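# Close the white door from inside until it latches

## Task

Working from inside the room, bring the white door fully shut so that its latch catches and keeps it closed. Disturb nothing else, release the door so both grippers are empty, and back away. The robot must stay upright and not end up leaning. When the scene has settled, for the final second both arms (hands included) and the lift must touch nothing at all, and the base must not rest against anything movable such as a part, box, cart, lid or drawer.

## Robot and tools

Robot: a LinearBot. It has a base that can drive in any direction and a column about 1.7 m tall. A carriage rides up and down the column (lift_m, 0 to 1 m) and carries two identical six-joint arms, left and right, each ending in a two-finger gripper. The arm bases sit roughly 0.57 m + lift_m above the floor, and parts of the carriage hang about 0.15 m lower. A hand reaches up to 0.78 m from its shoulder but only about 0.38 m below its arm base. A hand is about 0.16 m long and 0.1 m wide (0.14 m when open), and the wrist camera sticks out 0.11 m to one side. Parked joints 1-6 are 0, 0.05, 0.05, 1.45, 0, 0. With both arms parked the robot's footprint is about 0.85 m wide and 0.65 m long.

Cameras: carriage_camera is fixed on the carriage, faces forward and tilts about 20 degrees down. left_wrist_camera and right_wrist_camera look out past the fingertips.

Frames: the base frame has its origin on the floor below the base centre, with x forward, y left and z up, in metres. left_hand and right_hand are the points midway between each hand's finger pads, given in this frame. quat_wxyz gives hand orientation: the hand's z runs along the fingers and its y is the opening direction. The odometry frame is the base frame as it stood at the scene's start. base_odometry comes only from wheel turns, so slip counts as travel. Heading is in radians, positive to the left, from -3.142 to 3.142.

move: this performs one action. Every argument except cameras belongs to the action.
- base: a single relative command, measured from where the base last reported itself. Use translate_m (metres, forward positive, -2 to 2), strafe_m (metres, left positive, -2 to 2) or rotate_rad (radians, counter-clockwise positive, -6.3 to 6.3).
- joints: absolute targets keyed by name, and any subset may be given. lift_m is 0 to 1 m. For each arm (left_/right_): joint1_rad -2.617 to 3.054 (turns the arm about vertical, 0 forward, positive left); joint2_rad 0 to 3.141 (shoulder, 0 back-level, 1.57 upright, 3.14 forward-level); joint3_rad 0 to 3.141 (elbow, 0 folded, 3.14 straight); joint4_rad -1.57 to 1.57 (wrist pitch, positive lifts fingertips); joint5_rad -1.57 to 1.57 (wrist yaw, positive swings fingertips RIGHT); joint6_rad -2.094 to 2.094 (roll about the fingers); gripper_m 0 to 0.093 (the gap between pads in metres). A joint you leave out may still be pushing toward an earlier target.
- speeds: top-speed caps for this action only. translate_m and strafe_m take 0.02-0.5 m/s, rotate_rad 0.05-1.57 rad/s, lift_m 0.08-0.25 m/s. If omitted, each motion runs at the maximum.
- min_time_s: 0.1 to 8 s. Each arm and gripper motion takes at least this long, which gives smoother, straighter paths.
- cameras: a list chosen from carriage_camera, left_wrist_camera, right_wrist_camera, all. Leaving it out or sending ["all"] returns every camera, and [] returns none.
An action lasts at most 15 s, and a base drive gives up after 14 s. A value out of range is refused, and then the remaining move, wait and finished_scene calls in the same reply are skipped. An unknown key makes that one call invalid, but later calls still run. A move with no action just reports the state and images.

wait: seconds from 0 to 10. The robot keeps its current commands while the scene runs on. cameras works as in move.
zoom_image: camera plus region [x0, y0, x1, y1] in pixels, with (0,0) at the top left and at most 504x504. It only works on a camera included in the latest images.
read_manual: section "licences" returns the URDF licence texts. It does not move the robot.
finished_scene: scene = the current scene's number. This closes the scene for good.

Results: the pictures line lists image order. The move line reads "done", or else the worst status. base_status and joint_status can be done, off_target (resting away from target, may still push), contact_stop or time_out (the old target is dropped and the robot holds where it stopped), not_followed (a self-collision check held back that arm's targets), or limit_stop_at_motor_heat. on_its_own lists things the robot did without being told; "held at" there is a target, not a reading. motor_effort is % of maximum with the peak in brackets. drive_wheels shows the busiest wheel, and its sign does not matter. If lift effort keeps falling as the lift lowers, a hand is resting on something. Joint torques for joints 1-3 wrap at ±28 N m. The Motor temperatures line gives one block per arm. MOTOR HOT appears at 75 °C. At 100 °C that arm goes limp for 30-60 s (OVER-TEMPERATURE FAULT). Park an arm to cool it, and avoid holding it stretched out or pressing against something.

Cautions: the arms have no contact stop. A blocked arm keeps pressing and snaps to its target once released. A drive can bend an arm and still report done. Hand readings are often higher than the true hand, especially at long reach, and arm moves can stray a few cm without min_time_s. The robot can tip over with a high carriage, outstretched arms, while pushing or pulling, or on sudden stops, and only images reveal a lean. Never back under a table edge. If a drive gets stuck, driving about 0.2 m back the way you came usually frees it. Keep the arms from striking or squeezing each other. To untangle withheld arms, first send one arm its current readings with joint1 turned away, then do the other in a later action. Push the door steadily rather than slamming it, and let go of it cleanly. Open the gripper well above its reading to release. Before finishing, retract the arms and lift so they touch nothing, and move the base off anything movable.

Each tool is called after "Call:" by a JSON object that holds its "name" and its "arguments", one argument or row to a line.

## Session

Call:
{"name": "move", "arguments": {

}}

Scene clock: 0.00 s.
Joint torques (N m): no reading
Motor temperatures (°C): left_arm=[30 32 35 29 27 30 27] | right_arm=[31 32 35 29 29 29 31]
base_odometry: x=+0.000 y=+0.000 heading=+0.000
base_status: not commanded
joint_positions: lift_m=+0.300 left_joint1_rad=-0.004 left_joint2_rad=+0.044 left_joint3_rad=+0.038 left_joint4_rad=+1.478 left_joint5_rad=-0.003 left_joint6_rad=-0.042 left_gripper_m=+0.09396 right_joint1_rad=-0.020 right_joint2_rad=+0.054 right_joint3_rad=+0.039 right_joint4_rad=+1.497 right_joint5_rad=+0.020 right_joint6_rad=+0.048 right_gripper_m=+0.09396
joint_status: not commanded
motor_effort: lift_m=+18 drive_wheels=-1
left_hand: x=+0.2410 y=+0.2976 z=+1.3090 quat_wxyz=(+0.999, -0.002, +0.049, -0.023) (m; base frame)
right_hand: x=+0.2394 y=-0.3011 z=+1.3095 quat_wxyz=(+0.999, +0.011, +0.045, +0.013) (m; base frame)
pictures: carriage_camera, left_wrist_camera, right_wrist_camera
Images, in order (width x height): carriage_camera 672x504, left_wrist_camera 672x504, right_wrist_camera 672x504.

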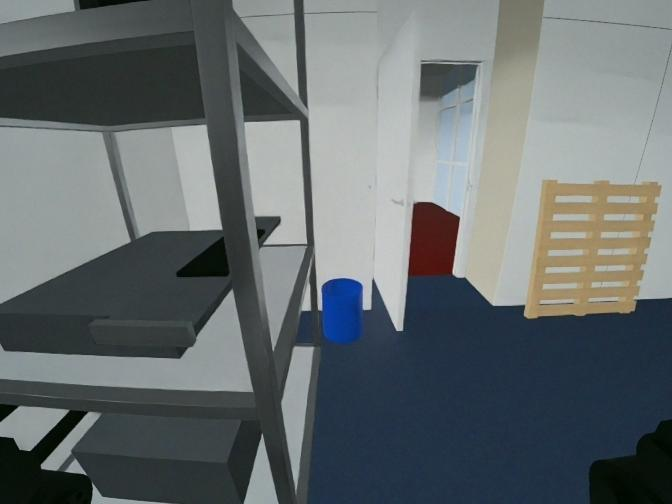

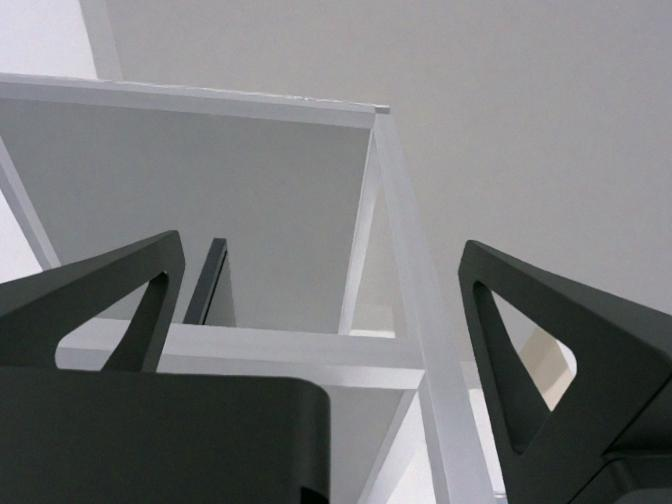

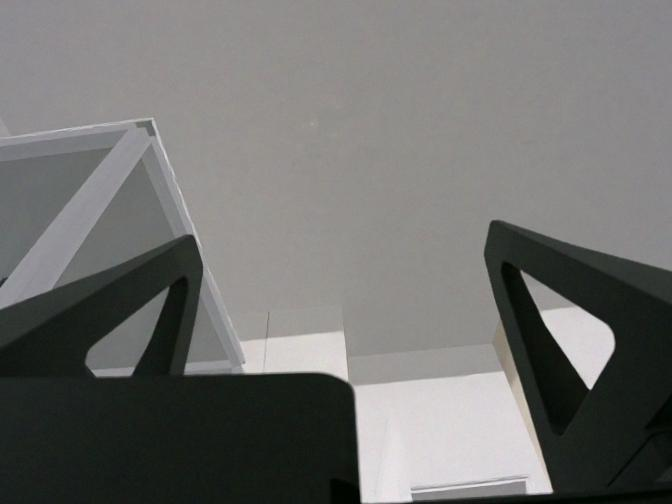

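Call:
{"name": "move", "arguments": {
  "base": {"strafe_m":-0.65},
  "joints": {"lift_m":0.0,"left_gripper_m":0,"right_gripper_m":0},
  "speeds": {"strafe_m":0.35},
  "cameras": ["carriage_camera"]
}}

Call:
{"name": "move", "arguments": {
  "base": {"translate_m":1.28},
  "joints": {"left_joint2_rad":2.0,"left_joint3_rad":1.1,"left_joint4_rad":0.9,"left_joint1_rad":0,"left_joint5_rad":0,"left_joint6_rad":0},
  "speeds": {"translate_m":0.35},
  "min_time_s": 3,
  "cameras": ["carriage_camera"]
}}

Scene clock: 10.47 s.
Joint torques (N m): left_arm=[-0.17 4.12 5.57 -0.17 0.11 0.07] | right_arm=[-0.1 3.9 5.81 -0.29 -0.09 -0.05]
Motor temperatures (°C): left_arm=[30 33 37 29 27 30 27] | right_arm=[31 33 35 29 29 29 31]
move: done
base_odometry: x=-0.001 y=-0.650 heading=-0.001
base_status: done
joint_positions: lift_m=+0.000 left_joint1_rad=-0.004 left_joint2_rad=+0.044 left_joint3_rad=+0.038 left_joint4_rad=+1.478 left_joint5_rad=-0.003 left_joint6_rad=-0.042 left_gripper_m=+0.00059 right_joint1_rad=-0.020 right_joint2_rad=+0.054 right_joint3_rad=+0.039 right_joint4_rad=+1.497 right_joint5_rad=+0.020 right_joint6_rad=+0.048 right_gripper_m=+0.00009
joint_status: all done
motor_effort: lift_m=+18(19) drive_wheels=-2(20)
left_hand: x=+0.2410 y=+0.2976 z=+1.0089 quat_wxyz=(+0.999, -0.002, +0.049, -0.023) (m; base frame)
right_hand: x=+0.2394 y=-0.3011 z=+1.0094 quat_wxyz=(+0.999, +0.011, +0.045, +0.013) (m; base frame)
pictures: carriage_camera
Images, in order (width x height): carriage_camera 672x504.

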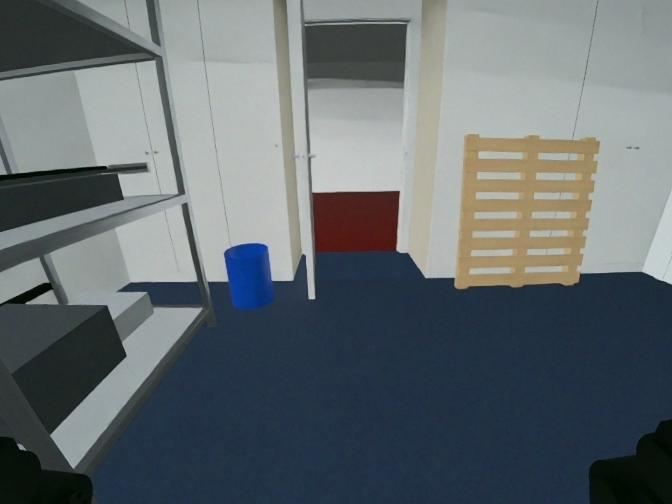

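Scene clock: 15.83 s.
Joint torques (N m): left_arm=[0.23 -10.09 8.44 1.85 0.13 0.18] | right_arm=[-0.09 4.01 5.82 -0.29 -0.1 -0.05]
Motor temperatures (°C): left_arm=[30 34 37 30 27 30 27] | right_arm=[31 33 35 29 29 29 31]
move: done
base_odometry: x=+1.279 y=-0.652 heading=-0.001
base_status: done
joint_positions: lift_m=+0.000 left_joint1_rad=-0.004 left_joint2_rad=+1.990 left_joint3_rad=+1.074 left_joint4_rad=+0.909 left_joint5_rad=-0.003 left_joint6_rad=-0.011 left_gripper_m=+0.00059 right_joint1_rad=-0.020 right_joint2_rad=+0.054 right_joint3_rad=+0.039 right_joint4_rad=+1.497 right_joint5_rad=+0.020 right_joint6_rad=+0.048 right_gripper_m=+0.00009
joint_status: all done
motor_effort: lift_m=+18(19) drive_wheels=-1(14)
left_hand: x=+0.7853 y=+0.2956 z=+0.7758 quat_wxyz=(+0.705, -0.004, +0.710, -0.004) (m; base frame)
right_hand: x=+0.2394 y=-0.3011 z=+1.0094 quat_wxyz=(+0.999, +0.011, +0.044, +0.013) (m; base frame)
pictures: carriage_camera
Images, in order (width x height): carriage_camera 672x504.

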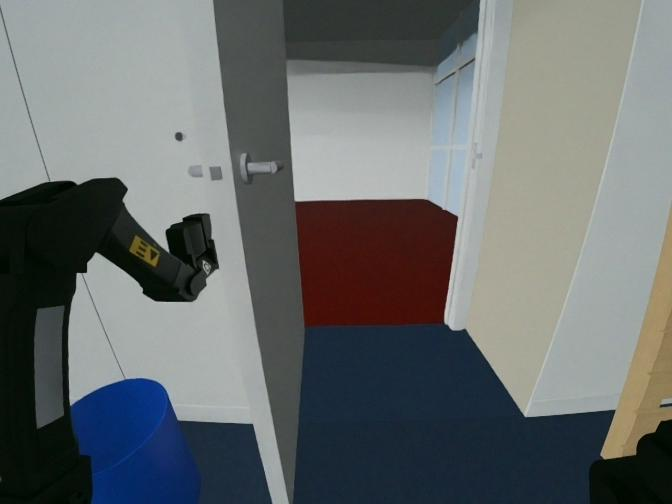

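Call:
{"name": "move", "arguments": {
  "base": {"strafe_m":-0.3},
  "speeds": {"strafe_m":0.2},
  "joints": {"left_joint3_rad":0.95,"left_joint4_rad":1.05},
  "cameras": ["carriage_camera"]
}}

Call:
{"name": "move", "arguments": {
  "base": {"translate_m":0.17},
  "joints": {"left_joint1_rad":-0.25},
  "speeds": {"translate_m":0.1},
  "min_time_s": 2.5,
  "cameras": ["carriage_camera"]
}}

Scene clock: 32.67 s.
Joint torques (N m): left_arm=[-0.03 -10.04 5.29 2.13 0.24 0.04] | right_arm=[-0.18 3.93 5.82 -0.3 -0.09 -0.06]
Motor temperatures (°C): left_arm=[30 38 39 34 28 30 27] | right_arm=[31 33 36 29 29 29 31]
move: done
base_odometry: x=+1.279 y=-0.952 heading=-0.001
base_status: done
joint_positions: lift_m=+0.000 left_joint1_rad=-0.002 left_joint2_rad=+1.993 left_joint3_rad=+0.955 left_joint4_rad=+1.030 left_joint5_rad=-0.013 left_joint6_rad=+0.002 left_gripper_m=+0.00058 right_joint1_rad=-0.020 right_joint2_rad=+0.054 right_joint3_rad=+0.039 right_joint4_rad=+1.497 right_joint5_rad=+0.020 right_joint6_rad=+0.048 right_gripper_m=+0.00009
joint_status: all done
motor_effort: lift_m=+19(19) drive_wheels=+0(14)
left_hand: x=+0.7653 y=+0.2983 z=+0.7524 quat_wxyz=(+0.704, -0.003, +0.710, +0.005) (m; base frame)
right_hand: x=+0.2394 y=-0.3011 z=+1.0094 quat_wxyz=(+0.999, +0.011, +0.044, +0.013) (m; base frame)
pictures: carriage_camera
Images, in order (width x height): carriage_camera 672x504.

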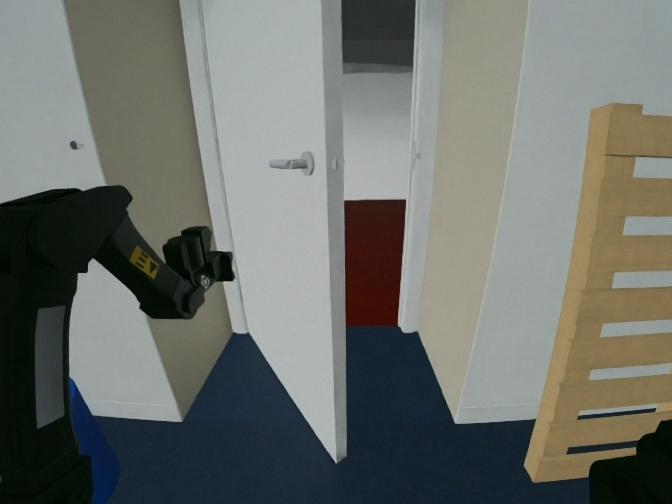

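Scene clock: 35.53 s.
Joint torques (N m): left_arm=[-0.7 -10.06 5.39 2.1 0.29 0.02] | right_arm=[-0.12 3.92 5.76 -0.29 -0.1 -0.04]
Motor temperatures (°C): left_arm=[30 38 39 34 28 30 27] | right_arm=[31 33 36 29 29 29 31]
move: done
base_odometry: x=+1.449 y=-0.952 heading=-0.001
base_status: done
joint_positions: lift_m=+0.000 left_joint1_rad=-0.244 left_joint2_rad=+1.993 left_joint3_rad=+0.955 left_joint4_rad=+1.034 left_joint5_rad=-0.013 left_joint6_rad=+0.002 left_gripper_m=+0.00058 right_joint1_rad=-0.020 right_joint2_rad=+0.054 right_joint3_rad=+0.039 right_joint4_rad=+1.497 right_joint5_rad=+0.020 right_joint6_rad=+0.048 right_gripper_m=+0.00009
joint_status: all done
motor_effort: lift_m=+18(19) drive_wheels=-3(11)
left_hand: x=+0.7495 y=+0.1662 z=+0.7534 quat_wxyz=(+0.701, +0.083, +0.704, -0.081) (m; base frame)
right_hand: x=+0.2394 y=-0.3011 z=+1.0094 quat_wxyz=(+0.999, +0.011, +0.044, +0.013) (m; base frame)
pictures: carriage_camera
Images, in order (width x height): carriage_camera 672x504.

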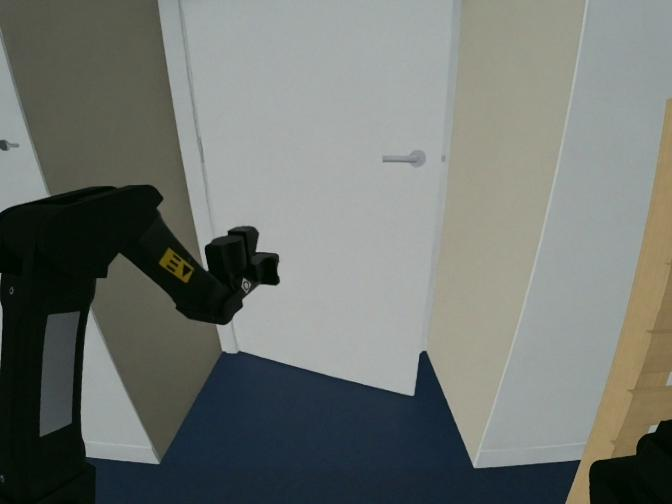

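Call:
{"name": "move", "arguments": {
  "base": {"strafe_m":0.065},
  "joints": {"right_joint1_rad":0.1,"right_joint2_rad":2.0,"right_joint3_rad":0.95,"right_joint4_rad":1.05,"right_joint5_rad":0,"right_joint6_rad":0,"left_joint1_rad":0,"left_joint2_rad":0.05,"left_joint3_rad":0.05,"left_joint4_rad":1.45},
  "min_time_s": 2,
  "cameras": []
}}

Call:
{"name": "move", "arguments": {
  "base": {"translate_m":0.45},
  "speeds": {"translate_m":0.15},
  "cameras": ["carriage_camera"]
}}

Call:
{"name": "zoom_image", "arguments": {
  "camera": "carriage_camera",
  "region": [440, 80, 620, 215]
}}

Scene clock: 48.03 s.
Joint torques (N m): left_arm=[0.42 3.06 4.51 0.05 0.24 0.01] | right_arm=[0.57 -9.03 8.34 2.22 -0.18 -0.14]
Motor temperatures (°C): left_arm=[30 38 39 35 28 30 28] | right_arm=[31 34 37 29 29 29 31]
move: done
base_odometry: x=+1.450 y=-0.887 heading=-0.001
base_status: done
joint_positions: lift_m=+0.000 left_joint1_rad=-0.007 left_joint2_rad=+0.057 left_joint3_rad=+0.058 left_joint4_rad=+1.435 left_joint5_rad=-0.011 left_joint6_rad=+0.002 left_gripper_m=+0.00058 right_joint1_rad=+0.093 right_joint2_rad=+1.991 right_joint3_rad=+0.927 right_joint4_rad=+1.054 right_joint5_rad=+0.012 right_joint6_rad=+0.009 right_gripper_m=+0.00009
joint_status: all done
motor_effort: lift_m=+18(19) drive_wheels=-1(12)
left_hand: x=+0.2497 y=+0.2988 z=+1.0130 quat_wxyz=(+0.998, -0.005, +0.068, -0.002) (m; base frame)
right_hand: x=+0.7579 y=-0.2489 z=+0.7477 quat_wxyz=(+0.703, -0.025, +0.710, +0.031) (m; base frame)
pictures: none
No camera images: "cameras" was empty.

Scene clock: 51.93 s.
Joint torques (N m): left_arm=[0.39 3.21 4.62 -0.02 0.2 0.03] | right_arm=[-0.84 -9.31 8.18 2.21 0.05 -0.14]
Motor temperatures (°C): left_arm=[30 37 39 34 28 30 28] | right_arm=[31 35 37 30 29 29 31]
move: done
base_odometry: x=+1.900 y=-0.887 heading=-0.001
base_status: done
joint_positions: lift_m=+0.000 left_joint1_rad=-0.007 left_joint2_rad=+0.056 left_joint3_rad=+0.057 left_joint4_rad=+1.443 left_joint5_rad=-0.010 left_joint6_rad=+0.002 left_gripper_m=+0.00058 right_joint1_rad=+0.107 right_joint2_rad=+1.990 right_joint3_rad=+0.927 right_joint4_rad=+1.054 right_joint5_rad=-0.012 right_joint6_rad=+0.007 right_gripper_m=+0.00008
joint_status: not commanded
motor_effort: lift_m=+18(18) drive_wheels=+0(20)
left_hand: x=+0.2476 y=+0.2987 z=+1.0132 quat_wxyz=(+0.998, -0.005, +0.063, -0.002) (m; base frame)
right_hand: x=+0.7567 y=-0.2367 z=+0.7479 quat_wxyz=(+0.702, -0.040, +0.709, +0.045) (m; base frame)
pictures: carriage_camera
Images, in order (width x height): carriage_camera 672x504.

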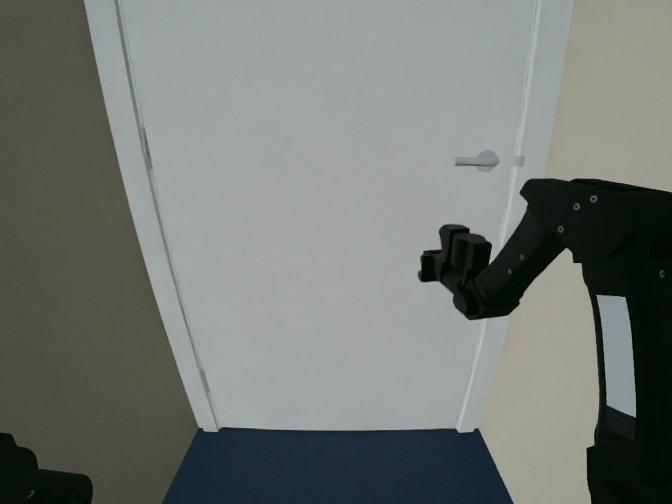

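Scaled by 2.800 from the camera's 672x504 image, which has a finer 960x720 frame.

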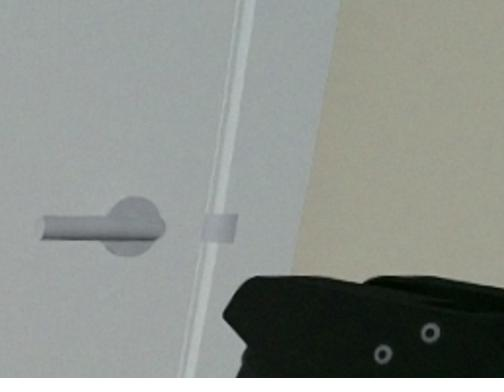

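Push until firm contact.

Call:
{"name": "move", "arguments": {
  "base": {"translate_m":0.09},
  "speeds": {"translate_m":0.08},
  "cameras": ["carriage_camera"]
}}

Call:
{"name": "zoom_image", "arguments": {
  "camera": "carriage_camera",
  "region": [440, 80, 620, 215]
}}

Scene clock: 58.40 s.
Joint torques (N m): left_arm=[0.35 3.11 4.64 -0.08 0.22 0.03] | right_arm=[-0.79 0.21 -27.92 0.2 0.5 -0.12]
Motor temperatures (°C): left_arm=[30 37 39 33 28 30 28] | right_arm=[31 36 38 31 29 29 31]
move: done
base_odometry: x=+1.989 y=-0.887 heading=-0.002
base_status: done
joint_positions: lift_m=+0.000 left_joint1_rad=-0.007 left_joint2_rad=+0.056 left_joint3_rad=+0.057 left_joint4_rad=+1.444 left_joint5_rad=-0.010 left_joint6_rad=+0.002 left_gripper_m=+0.00058 right_joint1_rad=+0.107 right_joint2_rad=+1.900 right_joint3_rad=+0.697 right_joint4_rad=+1.234 right_joint5_rad=-0.061 right_joint6_rad=+0.007 right_gripper_m=+0.00008
joint_status: not commanded
motor_effort: lift_m=+18(18) drive_wheels=+27(30)
left_hand: x=+0.2474 y=+0.2987 z=+1.0132 quat_wxyz=(+0.998, -0.005, +0.063, -0.002) (m; base frame)
right_hand: x=+0.7061 y=-0.2337 z=+0.7448 quat_wxyz=(+0.716, -0.057, +0.694, +0.062) (m; base frame)
pictures: carriage_camera
Images, in order (width x height): carriage_camera 672x504.

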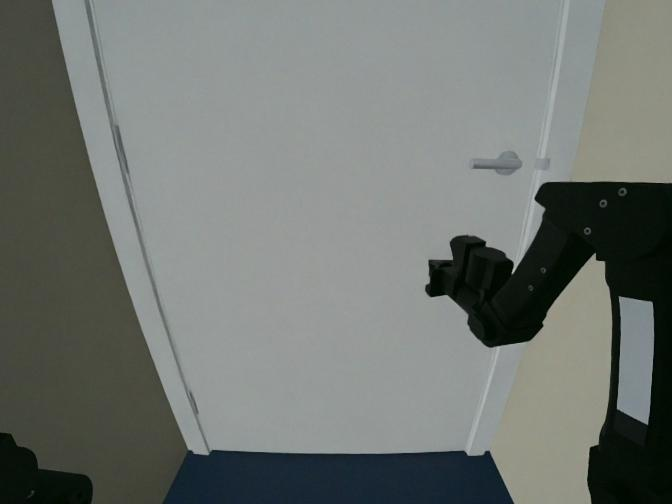

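Scaled by 2.800 from the camera's 672x504 image, which has a finer 960x720 frame.

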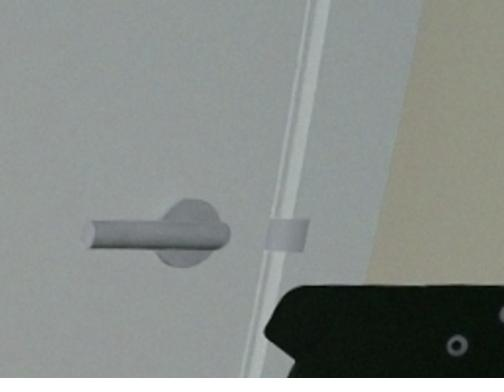

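Pushed as far as in scene 1 (same effort). Back off and park.

Call:
{"name": "move", "arguments": {
  "base": {"translate_m":-0.25},
  "speeds": {"translate_m":0.2},
  "cameras": ["carriage_camera"]
}}

Call:
{"name": "move", "arguments": {
  "base": {"translate_m":-0.3},
  "joints": {"right_joint1_rad":0,"right_joint2_rad":0.05,"right_joint3_rad":0.05,"right_joint4_rad":1.45},
  "min_time_s": 2,
  "speeds": {"translate_m":0.25},
  "cameras": ["carriage_camera"]
}}

Call:
{"name": "zoom_image", "arguments": {
  "camera": "carriage_camera",
  "region": [380, 80, 500, 170]
}}

Scene clock: 72.87 s.
Joint torques (N m): left_arm=[0.34 3.25 4.96 -0.07 0.19 0.03] | right_arm=[-0.72 -9.1 7.8 2.16 0.05 -0.13]
Motor temperatures (°C): left_arm=[30 36 39 32 28 30 28] | right_arm=[31 35 51 30 29 29 31]
move: done
base_odometry: x=+1.739 y=-0.887 heading=-0.003
base_status: done
joint_positions: lift_m=+0.000 left_joint1_rad=-0.007 left_joint2_rad=+0.056 left_joint3_rad=+0.056 left_joint4_rad=+1.446 left_joint5_rad=-0.009 left_joint6_rad=+0.002 left_gripper_m=+0.00058 right_joint1_rad=+0.107 right_joint2_rad=+1.991 right_joint3_rad=+0.932 right_joint4_rad=+1.057 right_joint5_rad=-0.012 right_joint6_rad=+0.007 right_gripper_m=+0.00008
joint_status: not commanded
motor_effort: lift_m=+18(18) drive_wheels=-4(18)
left_hand: x=+0.2473 y=+0.2985 z=+1.0129 quat_wxyz=(+0.998, -0.004, +0.063, -0.002) (m; base frame)
right_hand: x=+0.7576 y=-0.2366 z=+0.7507 quat_wxyz=(+0.705, -0.040, +0.707, +0.045) (m; base frame)
pictures: carriage_camera
Images, in order (width x height): carriage_camera 672x504.

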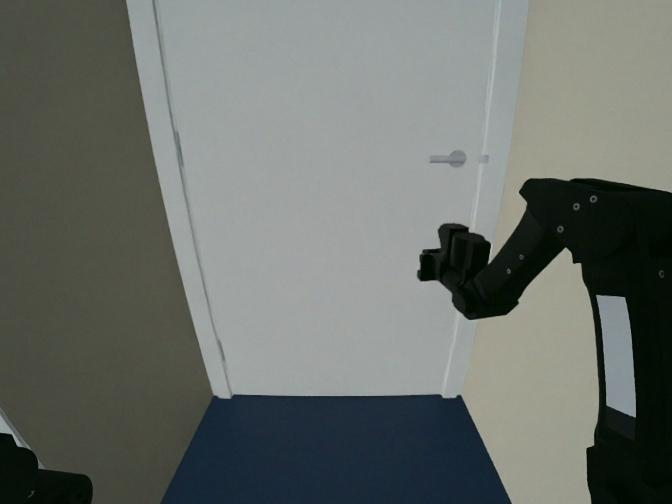

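Scene clock: 75.37 s.
Joint torques (N m): left_arm=[0.42 3.33 4.55 -0.06 0.22 0.05] | right_arm=[-0.92 3.17 4.78 -0.16 0.03 -0.14]
Motor temperatures (°C): left_arm=[30 36 39 32 28 30 28] | right_arm=[31 35 50 31 29 29 31]
move: done
base_odometry: x=+1.439 y=-0.886 heading=-0.003
base_status: done
joint_positions: lift_m=+0.000 left_joint1_rad=-0.007 left_joint2_rad=+0.056 left_joint3_rad=+0.056 left_joint4_rad=+1.446 left_joint5_rad=-0.009 left_joint6_rad=+0.002 left_gripper_m=+0.00058 right_joint1_rad=+0.009 right_joint2_rad=+0.057 right_joint3_rad=+0.058 right_joint4_rad=+1.444 right_joint5_rad=-0.011 right_joint6_rad=+0.007 right_gripper_m=+0.00008
joint_status: all done
motor_effort: lift_m=+18(18) drive_wheels=-2(16)
left_hand: x=+0.2473 y=+0.2985 z=+1.0129 quat_wxyz=(+0.998, -0.004, +0.063, -0.002) (m; base frame)
right_hand: x=+0.2472 y=-0.2949 z=+1.0135 quat_wxyz=(+0.998, -0.006, +0.063, +0.008) (m; base frame)
pictures: carriage_camera
Images, in order (width x height): carriage_camera 672x504.

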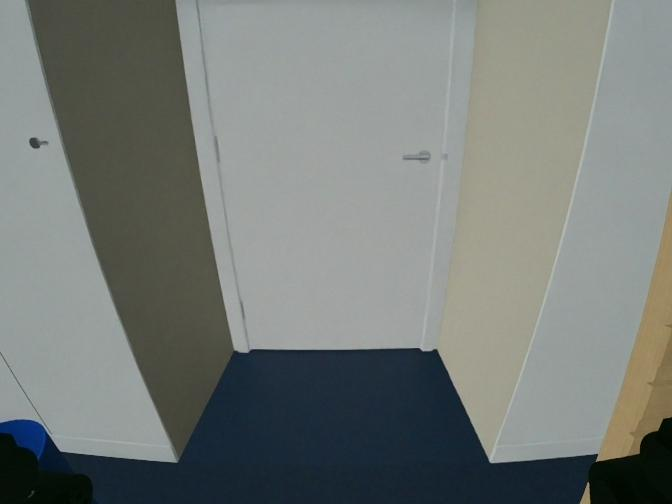

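Scaled by 4.200 from the camera's 672x504 image, which has a finer 960x720 frame.

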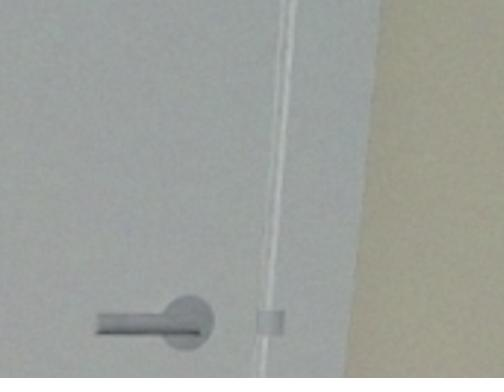

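Call:
{"name": "finished_scene", "arguments": {
  "scene": 2
}}

The scene is finished: the task was done.


## Next scene

The same job, from a new start.

Call:
{"name": "move", "arguments": {
  "cameras": ["carriage_camera"]
}}

Scene clock: 0.00 s.
Joint torques (N m): no reading
Motor temperatures (°C): left_arm=[29 31 34 29 27 30 27] | right_arm=[30 31 34 28 29 29 31]
base_odometry: x=+0.000 y=+0.000 heading=+0.000
base_status: not commanded
joint_positions: lift_m=+0.300 left_joint1_rad=-0.008 left_joint2_rad=+0.051 left_joint3_rad=+0.041 left_joint4_rad=+1.440 left_joint5_rad=+0.011 left_joint6_rad=+0.011 left_gripper_m=+0.09396 right_joint1_rad=+0.018 right_joint2_rad=+0.067 right_joint3_rad=+0.063 right_joint4_rad=+1.447 right_joint5_rad=+0.039 right_joint6_rad=-0.006 right_gripper_m=+0.09396
joint_status: not commanded
motor_effort: lift_m=+18 drive_wheels=+0
left_hand: x=+0.2518 y=+0.2950 z=+1.3085 quat_wxyz=(+0.997, +0.006, +0.071, +0.001) (m; base frame)
right_hand: x=+0.2485 y=-0.3032 z=+1.3145 quat_wxyz=(+0.998, +0.018, +0.064, +0.005) (m; base frame)
pictures: carriage_camera
Images, in order (width x height): carriage_camera 672x504.

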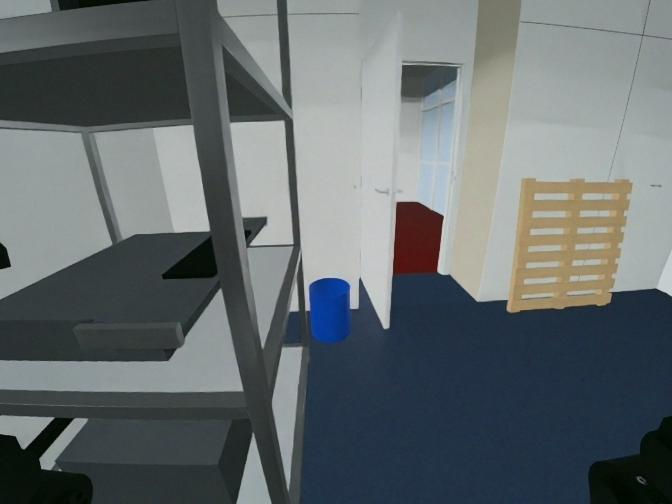

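Call:
{"name": "move", "arguments": {
  "base": {"rotate_rad":0.045},
  "cameras": []
}}

Call:
{"name": "move", "arguments": {
  "base": {"strafe_m":-0.65},
  "joints": {"lift_m":0.0,"left_gripper_m":0,"right_gripper_m":0},
  "speeds": {"strafe_m":0.35},
  "cameras": ["carriage_camera"]
}}

Scene clock: 6.57 s.
Joint torques (N m): left_arm=[-0.14 3.95 5.63 -0.09 0.07 0.06] | right_arm=[-0.13 3.88 6.09 -0.21 -0.09 -0.04]
Motor temperatures (°C): left_arm=[29 31 34 29 27 30 27] | right_arm=[30 31 34 28 29 29 31]
move: done
base_odometry: x=+0.000 y=+0.000 heading=+0.045
base_status: done
joint_positions: lift_m=+0.300 left_joint1_rad=-0.008 left_joint2_rad=+0.051 left_joint3_rad=+0.041 left_joint4_rad=+1.440 left_joint5_rad=+0.011 left_joint6_rad=+0.011 left_gripper_m=+0.09396 right_joint1_rad=+0.018 right_joint2_rad=+0.067 right_joint3_rad=+0.063 right_joint4_rad=+1.446 right_joint5_rad=+0.039 right_joint6_rad=-0.006 right_gripper_m=+0.09396
joint_status: not commanded
motor_effort: lift_m=+18(18) drive_wheels=-2(9)
left_hand: x=+0.2518 y=+0.2950 z=+1.3085 quat_wxyz=(+0.997, +0.006, +0.071, +0.001) (m; base frame)
right_hand: x=+0.2485 y=-0.3032 z=+1.3145 quat_wxyz=(+0.998, +0.018, +0.064, +0.005) (m; base frame)
pictures: none
No camera images: "cameras" was empty.

Scene clock: 10.10 s.
Joint torques (N m): left_arm=[-0.18 3.78 5.57 -0.12 0.08 0.05] | right_arm=[-0.43 3.85 6.08 -0.19 -0.08 -0.07]
Motor temperatures (°C): left_arm=[29 31 34 29 27 30 27] | right_arm=[30 32 34 28 29 29 31]
move: done
base_odometry: x=+0.028 y=-0.649 heading=+0.044
base_status: done
joint_positions: lift_m=+0.000 left_joint1_rad=-0.008 left_joint2_rad=+0.051 left_joint3_rad=+0.041 left_joint4_rad=+1.440 left_joint5_rad=+0.011 left_joint6_rad=+0.011 left_gripper_m=+0.00059 right_joint1_rad=+0.018 right_joint2_rad=+0.067 right_joint3_rad=+0.063 right_joint4_rad=+1.446 right_joint5_rad=+0.039 right_joint6_rad=-0.006 right_gripper_m=+0.00010
joint_status: all done
motor_effort: lift_m=+19(19) drive_wheels=-3(19)
left_hand: x=+0.2518 y=+0.2950 z=+1.0084 quat_wxyz=(+0.997, +0.006, +0.071, +0.001) (m; base frame)
right_hand: x=+0.2485 y=-0.3032 z=+1.0144 quat_wxyz=(+0.998, +0.018, +0.064, +0.005) (m; base frame)
pictures: carriage_camera
Images, in order (width x height): carriage_camera 672x504.

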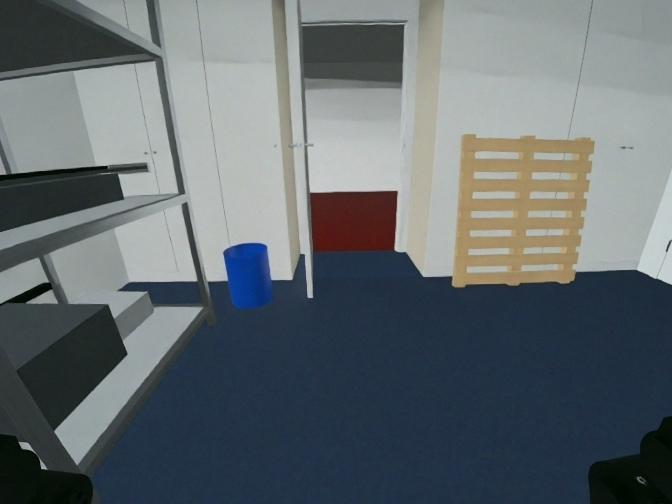

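Same as scene 2. Replay.

Call:
{"name": "move", "arguments": {
  "base": {"translate_m":1.28},
  "joints": {"left_joint2_rad":2.0,"left_joint3_rad":0.95,"left_joint4_rad":1.05,"left_joint1_rad":0,"left_joint5_rad":0,"left_joint6_rad":0},
  "speeds": {"translate_m":0.35},
  "min_time_s": 3,
  "cameras": ["carriage_camera"]
}}

Call:
{"name": "move", "arguments": {
  "base": {"strafe_m":-0.27},
  "speeds": {"strafe_m":0.2},
  "cameras": ["carriage_camera"]
}}

Call:
{"name": "move", "arguments": {
  "base": {"translate_m":0.17},
  "joints": {"left_joint1_rad":-0.3},
  "speeds": {"translate_m":0.1},
  "min_time_s": 2.5,
  "cameras": ["carriage_camera"]
}}

Scene clock: 24.00 s.
Joint torques (N m): left_arm=[0.53 -9.5 7.92 1.97 -0.04 -0.06] | right_arm=[-0.12 3.82 6.11 -0.24 -0.09 -0.06]
Motor temperatures (°C): left_arm=[29 33 36 30 27 30 27] | right_arm=[30 32 35 28 29 29 31]
move: done
base_odometry: x=+1.307 y=-0.594 heading=+0.044
base_status: done
joint_positions: lift_m=+0.000 left_joint1_rad=-0.008 left_joint2_rad=+1.991 left_joint3_rad=+0.925 left_joint4_rad=+1.056 left_joint5_rad=+0.011 left_joint6_rad=+0.010 left_gripper_m=+0.00058 right_joint1_rad=+0.018 right_joint2_rad=+0.067 right_joint3_rad=+0.063 right_joint4_rad=+1.447 right_joint5_rad=+0.039 right_joint6_rad=-0.006 right_gripper_m=+0.00010
joint_status: all done
motor_effort: lift_m=+18(19) drive_wheels=-1(17)
left_hand: x=+0.7597 y=+0.2910 z=+0.7474 quat_wxyz=(+0.704, +0.010, +0.710, -0.003) (m; base frame)
right_hand: x=+0.2485 y=-0.3032 z=+1.0144 quat_wxyz=(+0.998, +0.018, +0.064, +0.005) (m; base frame)
pictures: carriage_camera
Images, in order (width x height): carriage_camera 672x504.

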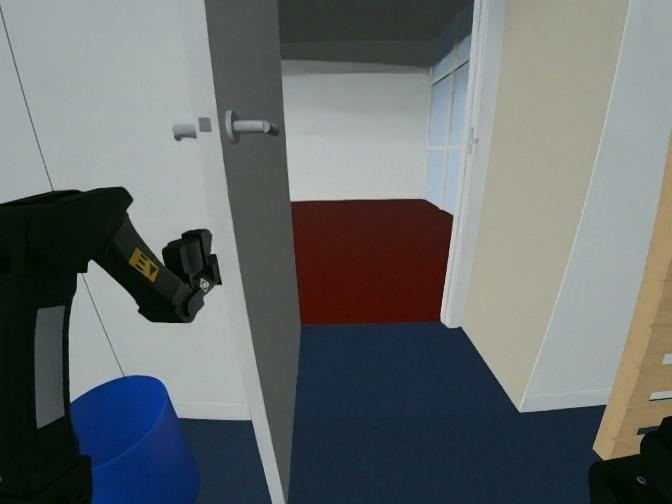

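Scene clock: 26.43 s.
Joint torques (N m): left_arm=[-0.4 -9.39 7.68 1.96 0.24 -0.04] | right_arm=[-0.25 3.82 6.11 -0.2 -0.09 -0.04]
Motor temperatures (°C): left_arm=[29 33 36 31 27 30 27] | right_arm=[30 32 35 28 29 29 31]
move: done
base_odometry: x=+1.319 y=-0.864 heading=+0.044
base_status: done
joint_positions: lift_m=+0.000 left_joint1_rad=+0.001 left_joint2_rad=+1.991 left_joint3_rad=+0.925 left_joint4_rad=+1.054 left_joint5_rad=-0.014 left_joint6_rad=+0.006 left_gripper_m=+0.00058 right_joint1_rad=+0.018 right_joint2_rad=+0.067 right_joint3_rad=+0.063 right_joint4_rad=+1.447 right_joint5_rad=+0.039 right_joint6_rad=-0.006 right_gripper_m=+0.00010
joint_status: not commanded
motor_effort: lift_m=+18(19) drive_wheels=+0(15)
left_hand: x=+0.7597 y=+0.3002 z=+0.7470 quat_wxyz=(+0.703, -0.003, +0.711, +0.007) (m; base frame)
right_hand: x=+0.2485 y=-0.3032 z=+1.0144 quat_wxyz=(+0.998, +0.018, +0.064, +0.005) (m; base frame)
pictures: carriage_camera
Images, in order (width x height): carriage_camera 672x504.

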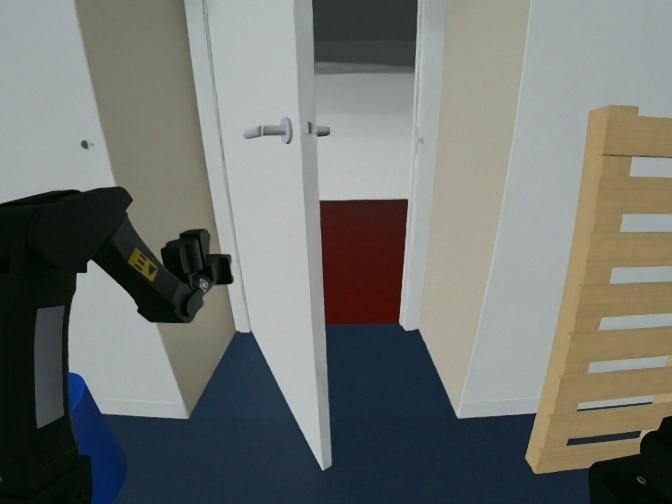

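Scene clock: 29.23 s.
Joint torques (N m): left_arm=[-0.51 -9.59 7.79 1.95 0.24 -0.02] | right_arm=[-0.1 3.84 6.04 -0.2 -0.11 -0.03]
Motor temperatures (°C): left_arm=[29 34 37 32 27 30 27] | right_arm=[30 32 35 28 29 29 31]
move: done
base_odometry: x=+1.489 y=-0.856 heading=+0.044
base_status: done
joint_positions: lift_m=+0.000 left_joint1_rad=-0.296 left_joint2_rad=+1.991 left_joint3_rad=+0.926 left_joint4_rad=+1.053 left_joint5_rad=-0.013 left_joint6_rad=+0.006 left_gripper_m=+0.00058 right_joint1_rad=+0.018 right_joint2_rad=+0.067 right_joint3_rad=+0.063 right_joint4_rad=+1.447 right_joint5_rad=+0.039 right_joint6_rad=-0.006 right_gripper_m=+0.00010
joint_status: all done
motor_effort: lift_m=+19(19) drive_wheels=-2(12)
left_hand: x=+0.7369 y=+0.1407 z=+0.7469 quat_wxyz=(+0.696, +0.102, +0.704, -0.097) (m; base frame)
right_hand: x=+0.2485 y=-0.3032 z=+1.0144 quat_wxyz=(+0.998, +0.018, +0.064, +0.005) (m; base frame)
pictures: carriage_camera
Images, in order (width x height): carriage_camera 672x504.

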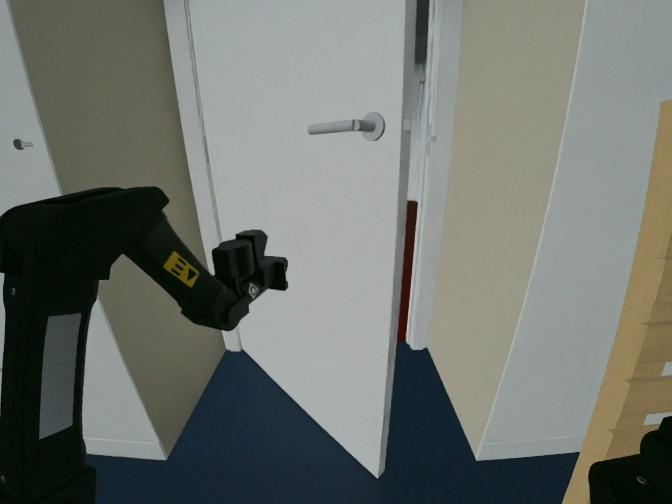

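Call:
{"name": "move", "arguments": {
  "base": {"translate_m":0.25},
  "joints": {"left_joint1_rad":-0.6},
  "speeds": {"translate_m":0.15},
  "min_time_s": 2,
  "cameras": ["carriage_camera"]
}}

Scene clock: 36.47 s.
Joint torques (N m): left_arm=[-0.51 -9.47 7.73 1.88 0.28 -0.04] | right_arm=[-0.09 3.79 6.09 -0.21 -0.11 -0.05]
Motor temperatures (°C): left_arm=[29 36 38 34 28 30 27] | right_arm=[30 32 35 28 29 29 31]
move: done
base_odometry: x=+1.739 y=-0.846 heading=+0.043
base_status: done
joint_positions: lift_m=+0.000 left_joint1_rad=-0.593 left_joint2_rad=+1.990 left_joint3_rad=+0.926 left_joint4_rad=+1.054 left_joint5_rad=-0.014 left_joint6_rad=+0.006 left_gripper_m=+0.00058 right_joint1_rad=+0.018 right_joint2_rad=+0.067 right_joint3_rad=+0.063 right_joint4_rad=+1.446 right_joint5_rad=+0.039 right_joint6_rad=-0.006 right_gripper_m=+0.00010
joint_status: all done
motor_effort: lift_m=+18(19) drive_wheels=-2(14)
left_hand: x=+0.6683 y=-0.0050 z=+0.7474 quat_wxyz=(+0.675, +0.205, +0.681, -0.198) (m; base frame)
right_hand: x=+0.2485 y=-0.3032 z=+1.0144 quat_wxyz=(+0.998, +0.018, +0.064, +0.005) (m; base frame)
pictures: carriage_camera
Images, in order (width x height): carriage_camera 672x504.

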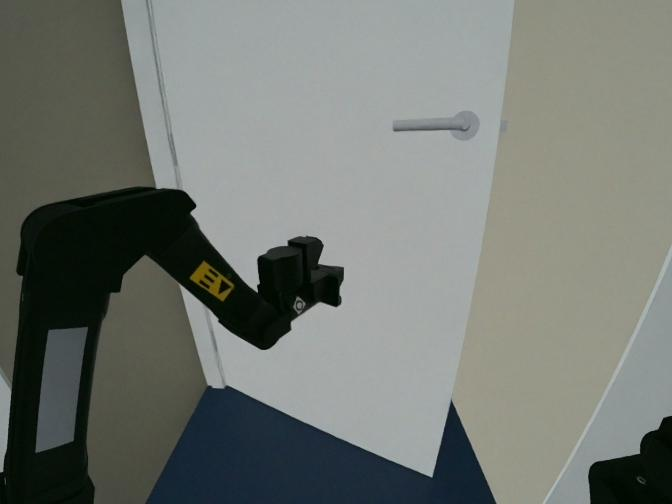

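Call:
{"name": "move", "arguments": {
  "base": {"translate_m":-0.2},
  "joints": {"right_joint1_rad":0.1,"right_joint2_rad":2.0,"right_joint3_rad":0.95,"right_joint4_rad":1.05,"right_joint5_rad":0,"right_joint6_rad":0},
  "speeds": {"translate_m":0.25},
  "min_time_s": 2,
  "cameras": []
}}

Call:
{"name": "move", "arguments": {
  "base": {"strafe_m":0.04},
  "joints": {"left_joint1_rad":0,"left_joint2_rad":0.05,"left_joint3_rad":0.05,"left_joint4_rad":1.45},
  "min_time_s": 2,
  "cameras": ["carriage_camera"]
}}

Call:
{"name": "move", "arguments": {
  "base": {"translate_m":0.35},
  "speeds": {"translate_m":0.15},
  "cameras": ["carriage_camera"]
}}

Scene clock: 47.33 s.
Joint torques (N m): left_arm=[-0.4 -9.43 7.69 1.98 0.25 0] | right_arm=[0.5 -8.84 8.58 2.19 -0.18 0.03]
Motor temperatures (°C): left_arm=[29 38 39 36 28 30 28] | right_arm=[30 33 36 29 29 29 31]
move: done
base_odometry: x=+1.539 y=-0.855 heading=+0.043
base_status: done
joint_positions: lift_m=+0.000 left_joint1_rad=-0.597 left_joint2_rad=+1.990 left_joint3_rad=+0.926 left_joint4_rad=+1.053 left_joint5_rad=-0.013 left_joint6_rad=+0.006 left_gripper_m=+0.00058 right_joint1_rad=+0.093 right_joint2_rad=+1.991 right_joint3_rad=+0.926 right_joint4_rad=+1.053 right_joint5_rad=+0.013 right_joint6_rad=-0.006 right_gripper_m=+0.00010
joint_status: all done
motor_effort: lift_m=+18(19) drive_wheels=+0(12)
left_hand: x=+0.6670 y=-0.0071 z=+0.7475 quat_wxyz=(+0.674, +0.207, +0.680, -0.200) (m; base frame)
right_hand: x=+0.7577 y=-0.2488 z=+0.7471 quat_wxyz=(+0.703, -0.031, +0.710, +0.026) (m; base frame)
pictures: none
No camera images: "cameras" was empty.

Scene clock: 49.63 s.
Joint torques (N m): left_arm=[0.34 2.96 4.42 0.05 0.26 -0.03] | right_arm=[0.12 -8.91 8.59 2.19 -0.17 0.03]
Motor temperatures (°C): left_arm=[29 37 39 35 28 30 28] | right_arm=[30 33 36 29 29 29 31]
move: done
base_odometry: x=+1.537 y=-0.815 heading=+0.043
base_status: done
joint_positions: lift_m=+0.000 left_joint1_rad=-0.006 left_joint2_rad=+0.057 left_joint3_rad=+0.057 left_joint4_rad=+1.435 left_joint5_rad=-0.011 left_joint6_rad=+0.006 left_gripper_m=+0.00058 right_joint1_rad=+0.097 right_joint2_rad=+1.991 right_joint3_rad=+0.926 right_joint4_rad=+1.053 right_joint5_rad=+0.010 right_joint6_rad=-0.006 right_gripper_m=+0.00010
joint_status: all done
motor_effort: lift_m=+18(19) drive_wheels=+0(8)
left_hand: x=+0.2496 y=+0.2988 z=+1.0129 quat_wxyz=(+0.998, -0.005, +0.067, +0.000) (m; base frame)
right_hand: x=+0.7574 y=-0.2458 z=+0.7471 quat_wxyz=(+0.702, -0.033, +0.710, +0.028) (m; base frame)
pictures: carriage_camera
Images, in order (width x height): carriage_camera 672x504.

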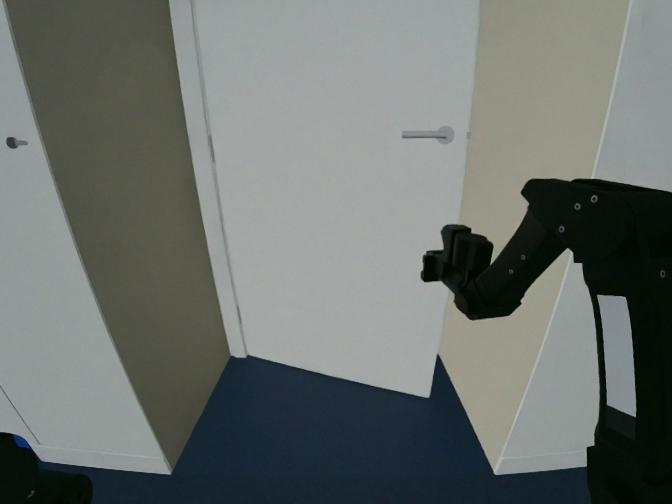

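Scene clock: 52.87 s.
Joint torques (N m): left_arm=[0.35 3.06 4.46 -0.04 0.23 -0.03] | right_arm=[-0.77 -8.76 8.42 2.2 0.04 0.02]
Motor temperatures (°C): left_arm=[29 37 39 34 28 30 28] | right_arm=[30 34 36 30 29 29 31]
move: done
base_odometry: x=+1.887 y=-0.799 heading=+0.044
base_status: done
joint_positions: lift_m=+0.000 left_joint1_rad=-0.006 left_joint2_rad=+0.057 left_joint3_rad=+0.057 left_joint4_rad=+1.443 left_joint5_rad=-0.010 left_joint6_rad=+0.006 left_gripper_m=+0.00058 right_joint1_rad=+0.107 right_joint2_rad=+1.991 right_joint3_rad=+0.927 right_joint4_rad=+1.052 right_joint5_rad=-0.013 right_joint6_rad=-0.006 right_gripper_m=+0.00009
joint_status: not commanded
motor_effort: lift_m=+18(19) drive_wheels=-3(12)
left_hand: x=+0.2478 y=+0.2987 z=+1.0131 quat_wxyz=(+0.998, -0.005, +0.064, +0.000) (m; base frame)
right_hand: x=+0.7568 y=-0.2370 z=+0.7474 quat_wxyz=(+0.702, -0.044, +0.710, +0.040) (m; base frame)
pictures: carriage_camera
Images, in order (width x height): carriage_camera 672x504.

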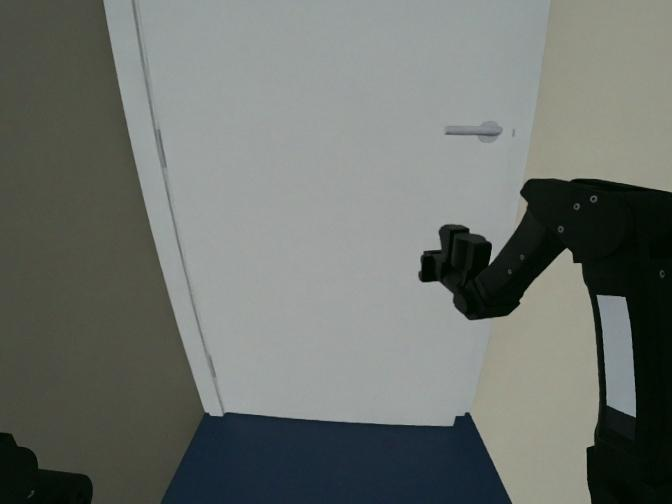

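Call:
{"name": "move", "arguments": {
  "base": {"translate_m":0.14},
  "speeds": {"translate_m":0.1},
  "cameras": ["carriage_camera"]
}}

Call:
{"name": "zoom_image", "arguments": {
  "camera": "carriage_camera",
  "region": [440, 60, 620, 195]
}}

Scene clock: 59.83 s.
Joint torques (N m): left_arm=[0.32 3.25 4.55 -0.11 0.23 -0.05] | right_arm=[-0.66 -2.39 22.31 0.91 0.18 0.03]
Motor temperatures (°C): left_arm=[29 36 38 33 28 30 28] | right_arm=[30 35 37 31 29 29 31]
move: done
base_odometry: x=+2.026 y=-0.793 heading=+0.043
base_status: done
joint_positions: lift_m=+0.000 left_joint1_rad=-0.006 left_joint2_rad=+0.056 left_joint3_rad=+0.057 left_joint4_rad=+1.447 left_joint5_rad=-0.010 left_joint6_rad=+0.006 left_gripper_m=+0.00058 right_joint1_rad=+0.107 right_joint2_rad=+1.927 right_joint3_rad=+0.777 right_joint4_rad=+1.169 right_joint5_rad=-0.026 right_joint6_rad=-0.006 right_gripper_m=+0.00009
joint_status: not commanded
motor_effort: lift_m=+18(19) drive_wheels=+18(24)
left_hand: x=+0.2466 y=+0.2987 z=+1.0131 quat_wxyz=(+0.998, -0.005, +0.061, +0.000) (m; base frame)
right_hand: x=+0.7245 y=-0.2381 z=+0.7475 quat_wxyz=(+0.713, -0.049, +0.698, +0.045) (m; base frame)
pictures: carriage_camera
Images, in order (width x height): carriage_camera 672x504.

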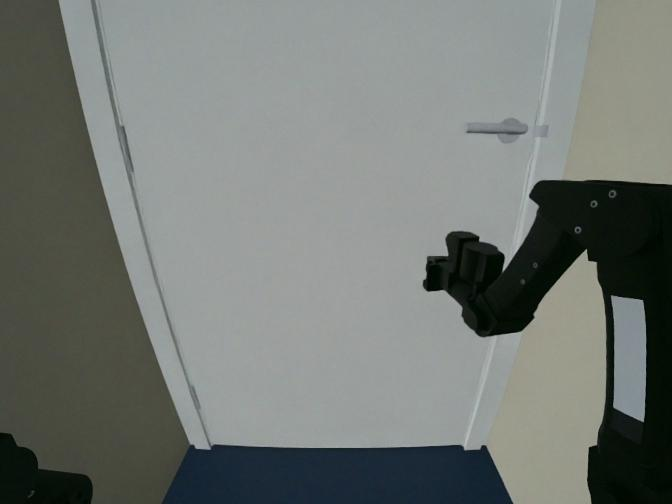

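Scaled by 2.800 from the camera's 672x504 image, which has a finer 960x720 frame.

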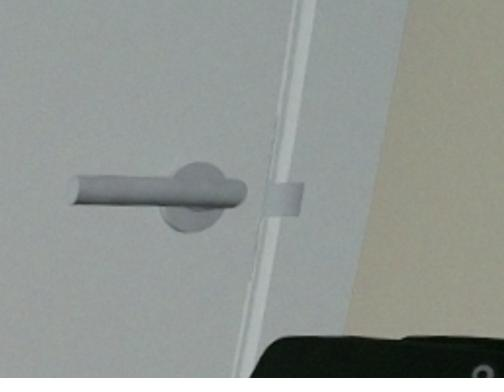

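Push slightly more to match effort, then retreat.

Call:
{"name": "move", "arguments": {
  "base": {"translate_m":0.025},
  "speeds": {"translate_m":0.08},
  "cameras": []
}}

Call:
{"name": "move", "arguments": {
  "base": {"translate_m":-0.25},
  "speeds": {"translate_m":0.2},
  "cameras": []
}}

Call:
{"name": "move", "arguments": {
  "base": {"translate_m":-0.3},
  "joints": {"right_joint1_rad":0,"right_joint2_rad":0.05,"right_joint3_rad":0.05,"right_joint4_rad":1.45},
  "min_time_s": 2,
  "speeds": {"translate_m":0.25},
  "cameras": ["carriage_camera"]
}}

Call:
{"name": "zoom_image", "arguments": {
  "camera": "carriage_camera",
  "region": [380, 80, 500, 170]
}}

Scene clock: 67.60 s.
Joint torques (N m): left_arm=[0.2 3.15 4.66 -0.1 0.22 0] | right_arm=[-0.68 0.54 -27.6 -0.08 0.39 0.02]
Motor temperatures (°C): left_arm=[29 35 38 32 28 30 28] | right_arm=[30 35 47 31 29 29 31]
move: done
base_odometry: x=+2.051 y=-0.792 heading=+0.042
base_status: done
joint_positions: lift_m=+0.000 left_joint1_rad=-0.006 left_joint2_rad=+0.056 left_joint3_rad=+0.057 left_joint4_rad=+1.449 left_joint5_rad=-0.010 left_joint6_rad=+0.006 left_gripper_m=+0.00058 right_joint1_rad=+0.107 right_joint2_rad=+1.901 right_joint3_rad=+0.679 right_joint4_rad=+1.260 right_joint5_rad=-0.050 right_joint6_rad=-0.006 right_gripper_m=+0.00008
joint_status: not commanded
motor_effort: lift_m=+18(18) drive_wheels=+25(34)
left_hand: x=+0.2463 y=+0.2987 z=+1.0131 quat_wxyz=(+0.998, -0.005, +0.061, +0.000) (m; base frame)
right_hand: x=+0.7027 y=-0.2364 z=+0.7435 quat_wxyz=(+0.718, -0.057, +0.691, +0.053) (m; base frame)
pictures: none
No camera images: "cameras" was empty.

Scene clock: 70.00 s.
Joint torques (N m): left_arm=[0.31 3.18 4.67 -0.11 0.2 -0.03] | right_arm=[-0.64 -8.94 8.06 2.13 0.05 0.04]
Motor temperatures (°C): left_arm=[29 35 38 32 28 30 28] | right_arm=[30 35 46 31 29 29 31]
move: done
base_odometry: x=+1.801 y=-0.803 heading=+0.041
base_status: done
joint_positions: lift_m=+0.000 left_joint1_rad=-0.006 left_joint2_rad=+0.056 left_joint3_rad=+0.055 left_joint4_rad=+1.449 left_joint5_rad=-0.009 left_joint6_rad=+0.006 left_gripper_m=+0.00058 right_joint1_rad=+0.106 right_joint2_rad=+1.991 right_joint3_rad=+0.932 right_joint4_rad=+1.057 right_joint5_rad=-0.013 right_joint6_rad=-0.006 right_gripper_m=+0.00008
joint_status: not commanded
motor_effort: lift_m=+18(18) drive_wheels=-3(25)
left_hand: x=+0.2465 y=+0.2985 z=+1.0128 quat_wxyz=(+0.998, -0.004, +0.061, +0.000) (m; base frame)
right_hand: x=+0.7576 y=-0.2371 z=+0.7505 quat_wxyz=(+0.705, -0.044, +0.706, +0.040) (m; base frame)
pictures: none
No camera images: "cameras" was empty.

Scene clock: 72.50 s.
Joint torques (N m): left_arm=[0.38 3.26 4.52 -0.11 0.2 -0.01] | right_arm=[-0.87 3.12 5 -0.13 0.05 0.03]
Motor temperatures (°C): left_arm=[29 35 38 32 28 30 28] | right_arm=[30 35 46 31 29 29 31]
move: done
base_odometry: x=+1.501 y=-0.815 heading=+0.041
base_status: done
joint_positions: lift_m=+0.000 left_joint1_rad=-0.006 left_joint2_rad=+0.056 left_joint3_rad=+0.055 left_joint4_rad=+1.449 left_joint5_rad=-0.009 left_joint6_rad=+0.006 left_gripper_m=+0.00058 right_joint1_rad=+0.007 right_joint2_rad=+0.057 right_joint3_rad=+0.059 right_joint4_rad=+1.445 right_joint5_rad=-0.012 right_joint6_rad=-0.006 right_gripper_m=+0.00008
joint_status: all done
motor_effort: lift_m=+18(18) drive_wheels=-3(21)
left_hand: x=+0.2465 y=+0.2985 z=+1.0128 quat_wxyz=(+0.998, -0.004, +0.061, +0.000) (m; base frame)
right_hand: x=+0.2470 y=-0.2948 z=+1.0136 quat_wxyz=(+0.998, -0.006, +0.062, +0.001) (m; base frame)
pictures: carriage_camera
Images, in order (width x height): carriage_camera 672x504.

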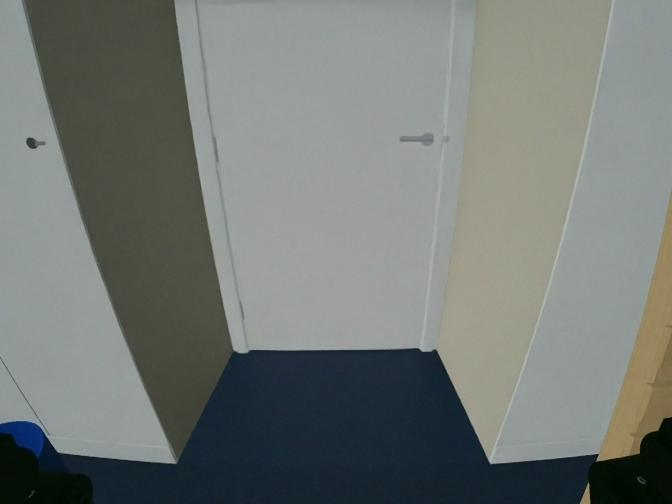

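Scaled by 4.200 from the camera's 672x504 image, which has a finer 960x720 frame.

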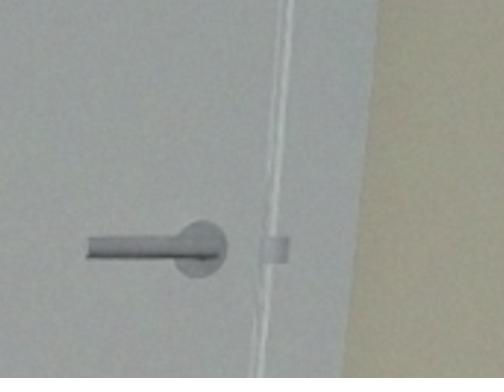

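Call:
{"name": "finished_scene", "arguments": {
  "scene": 3
}}

The scene is finished: the task was done.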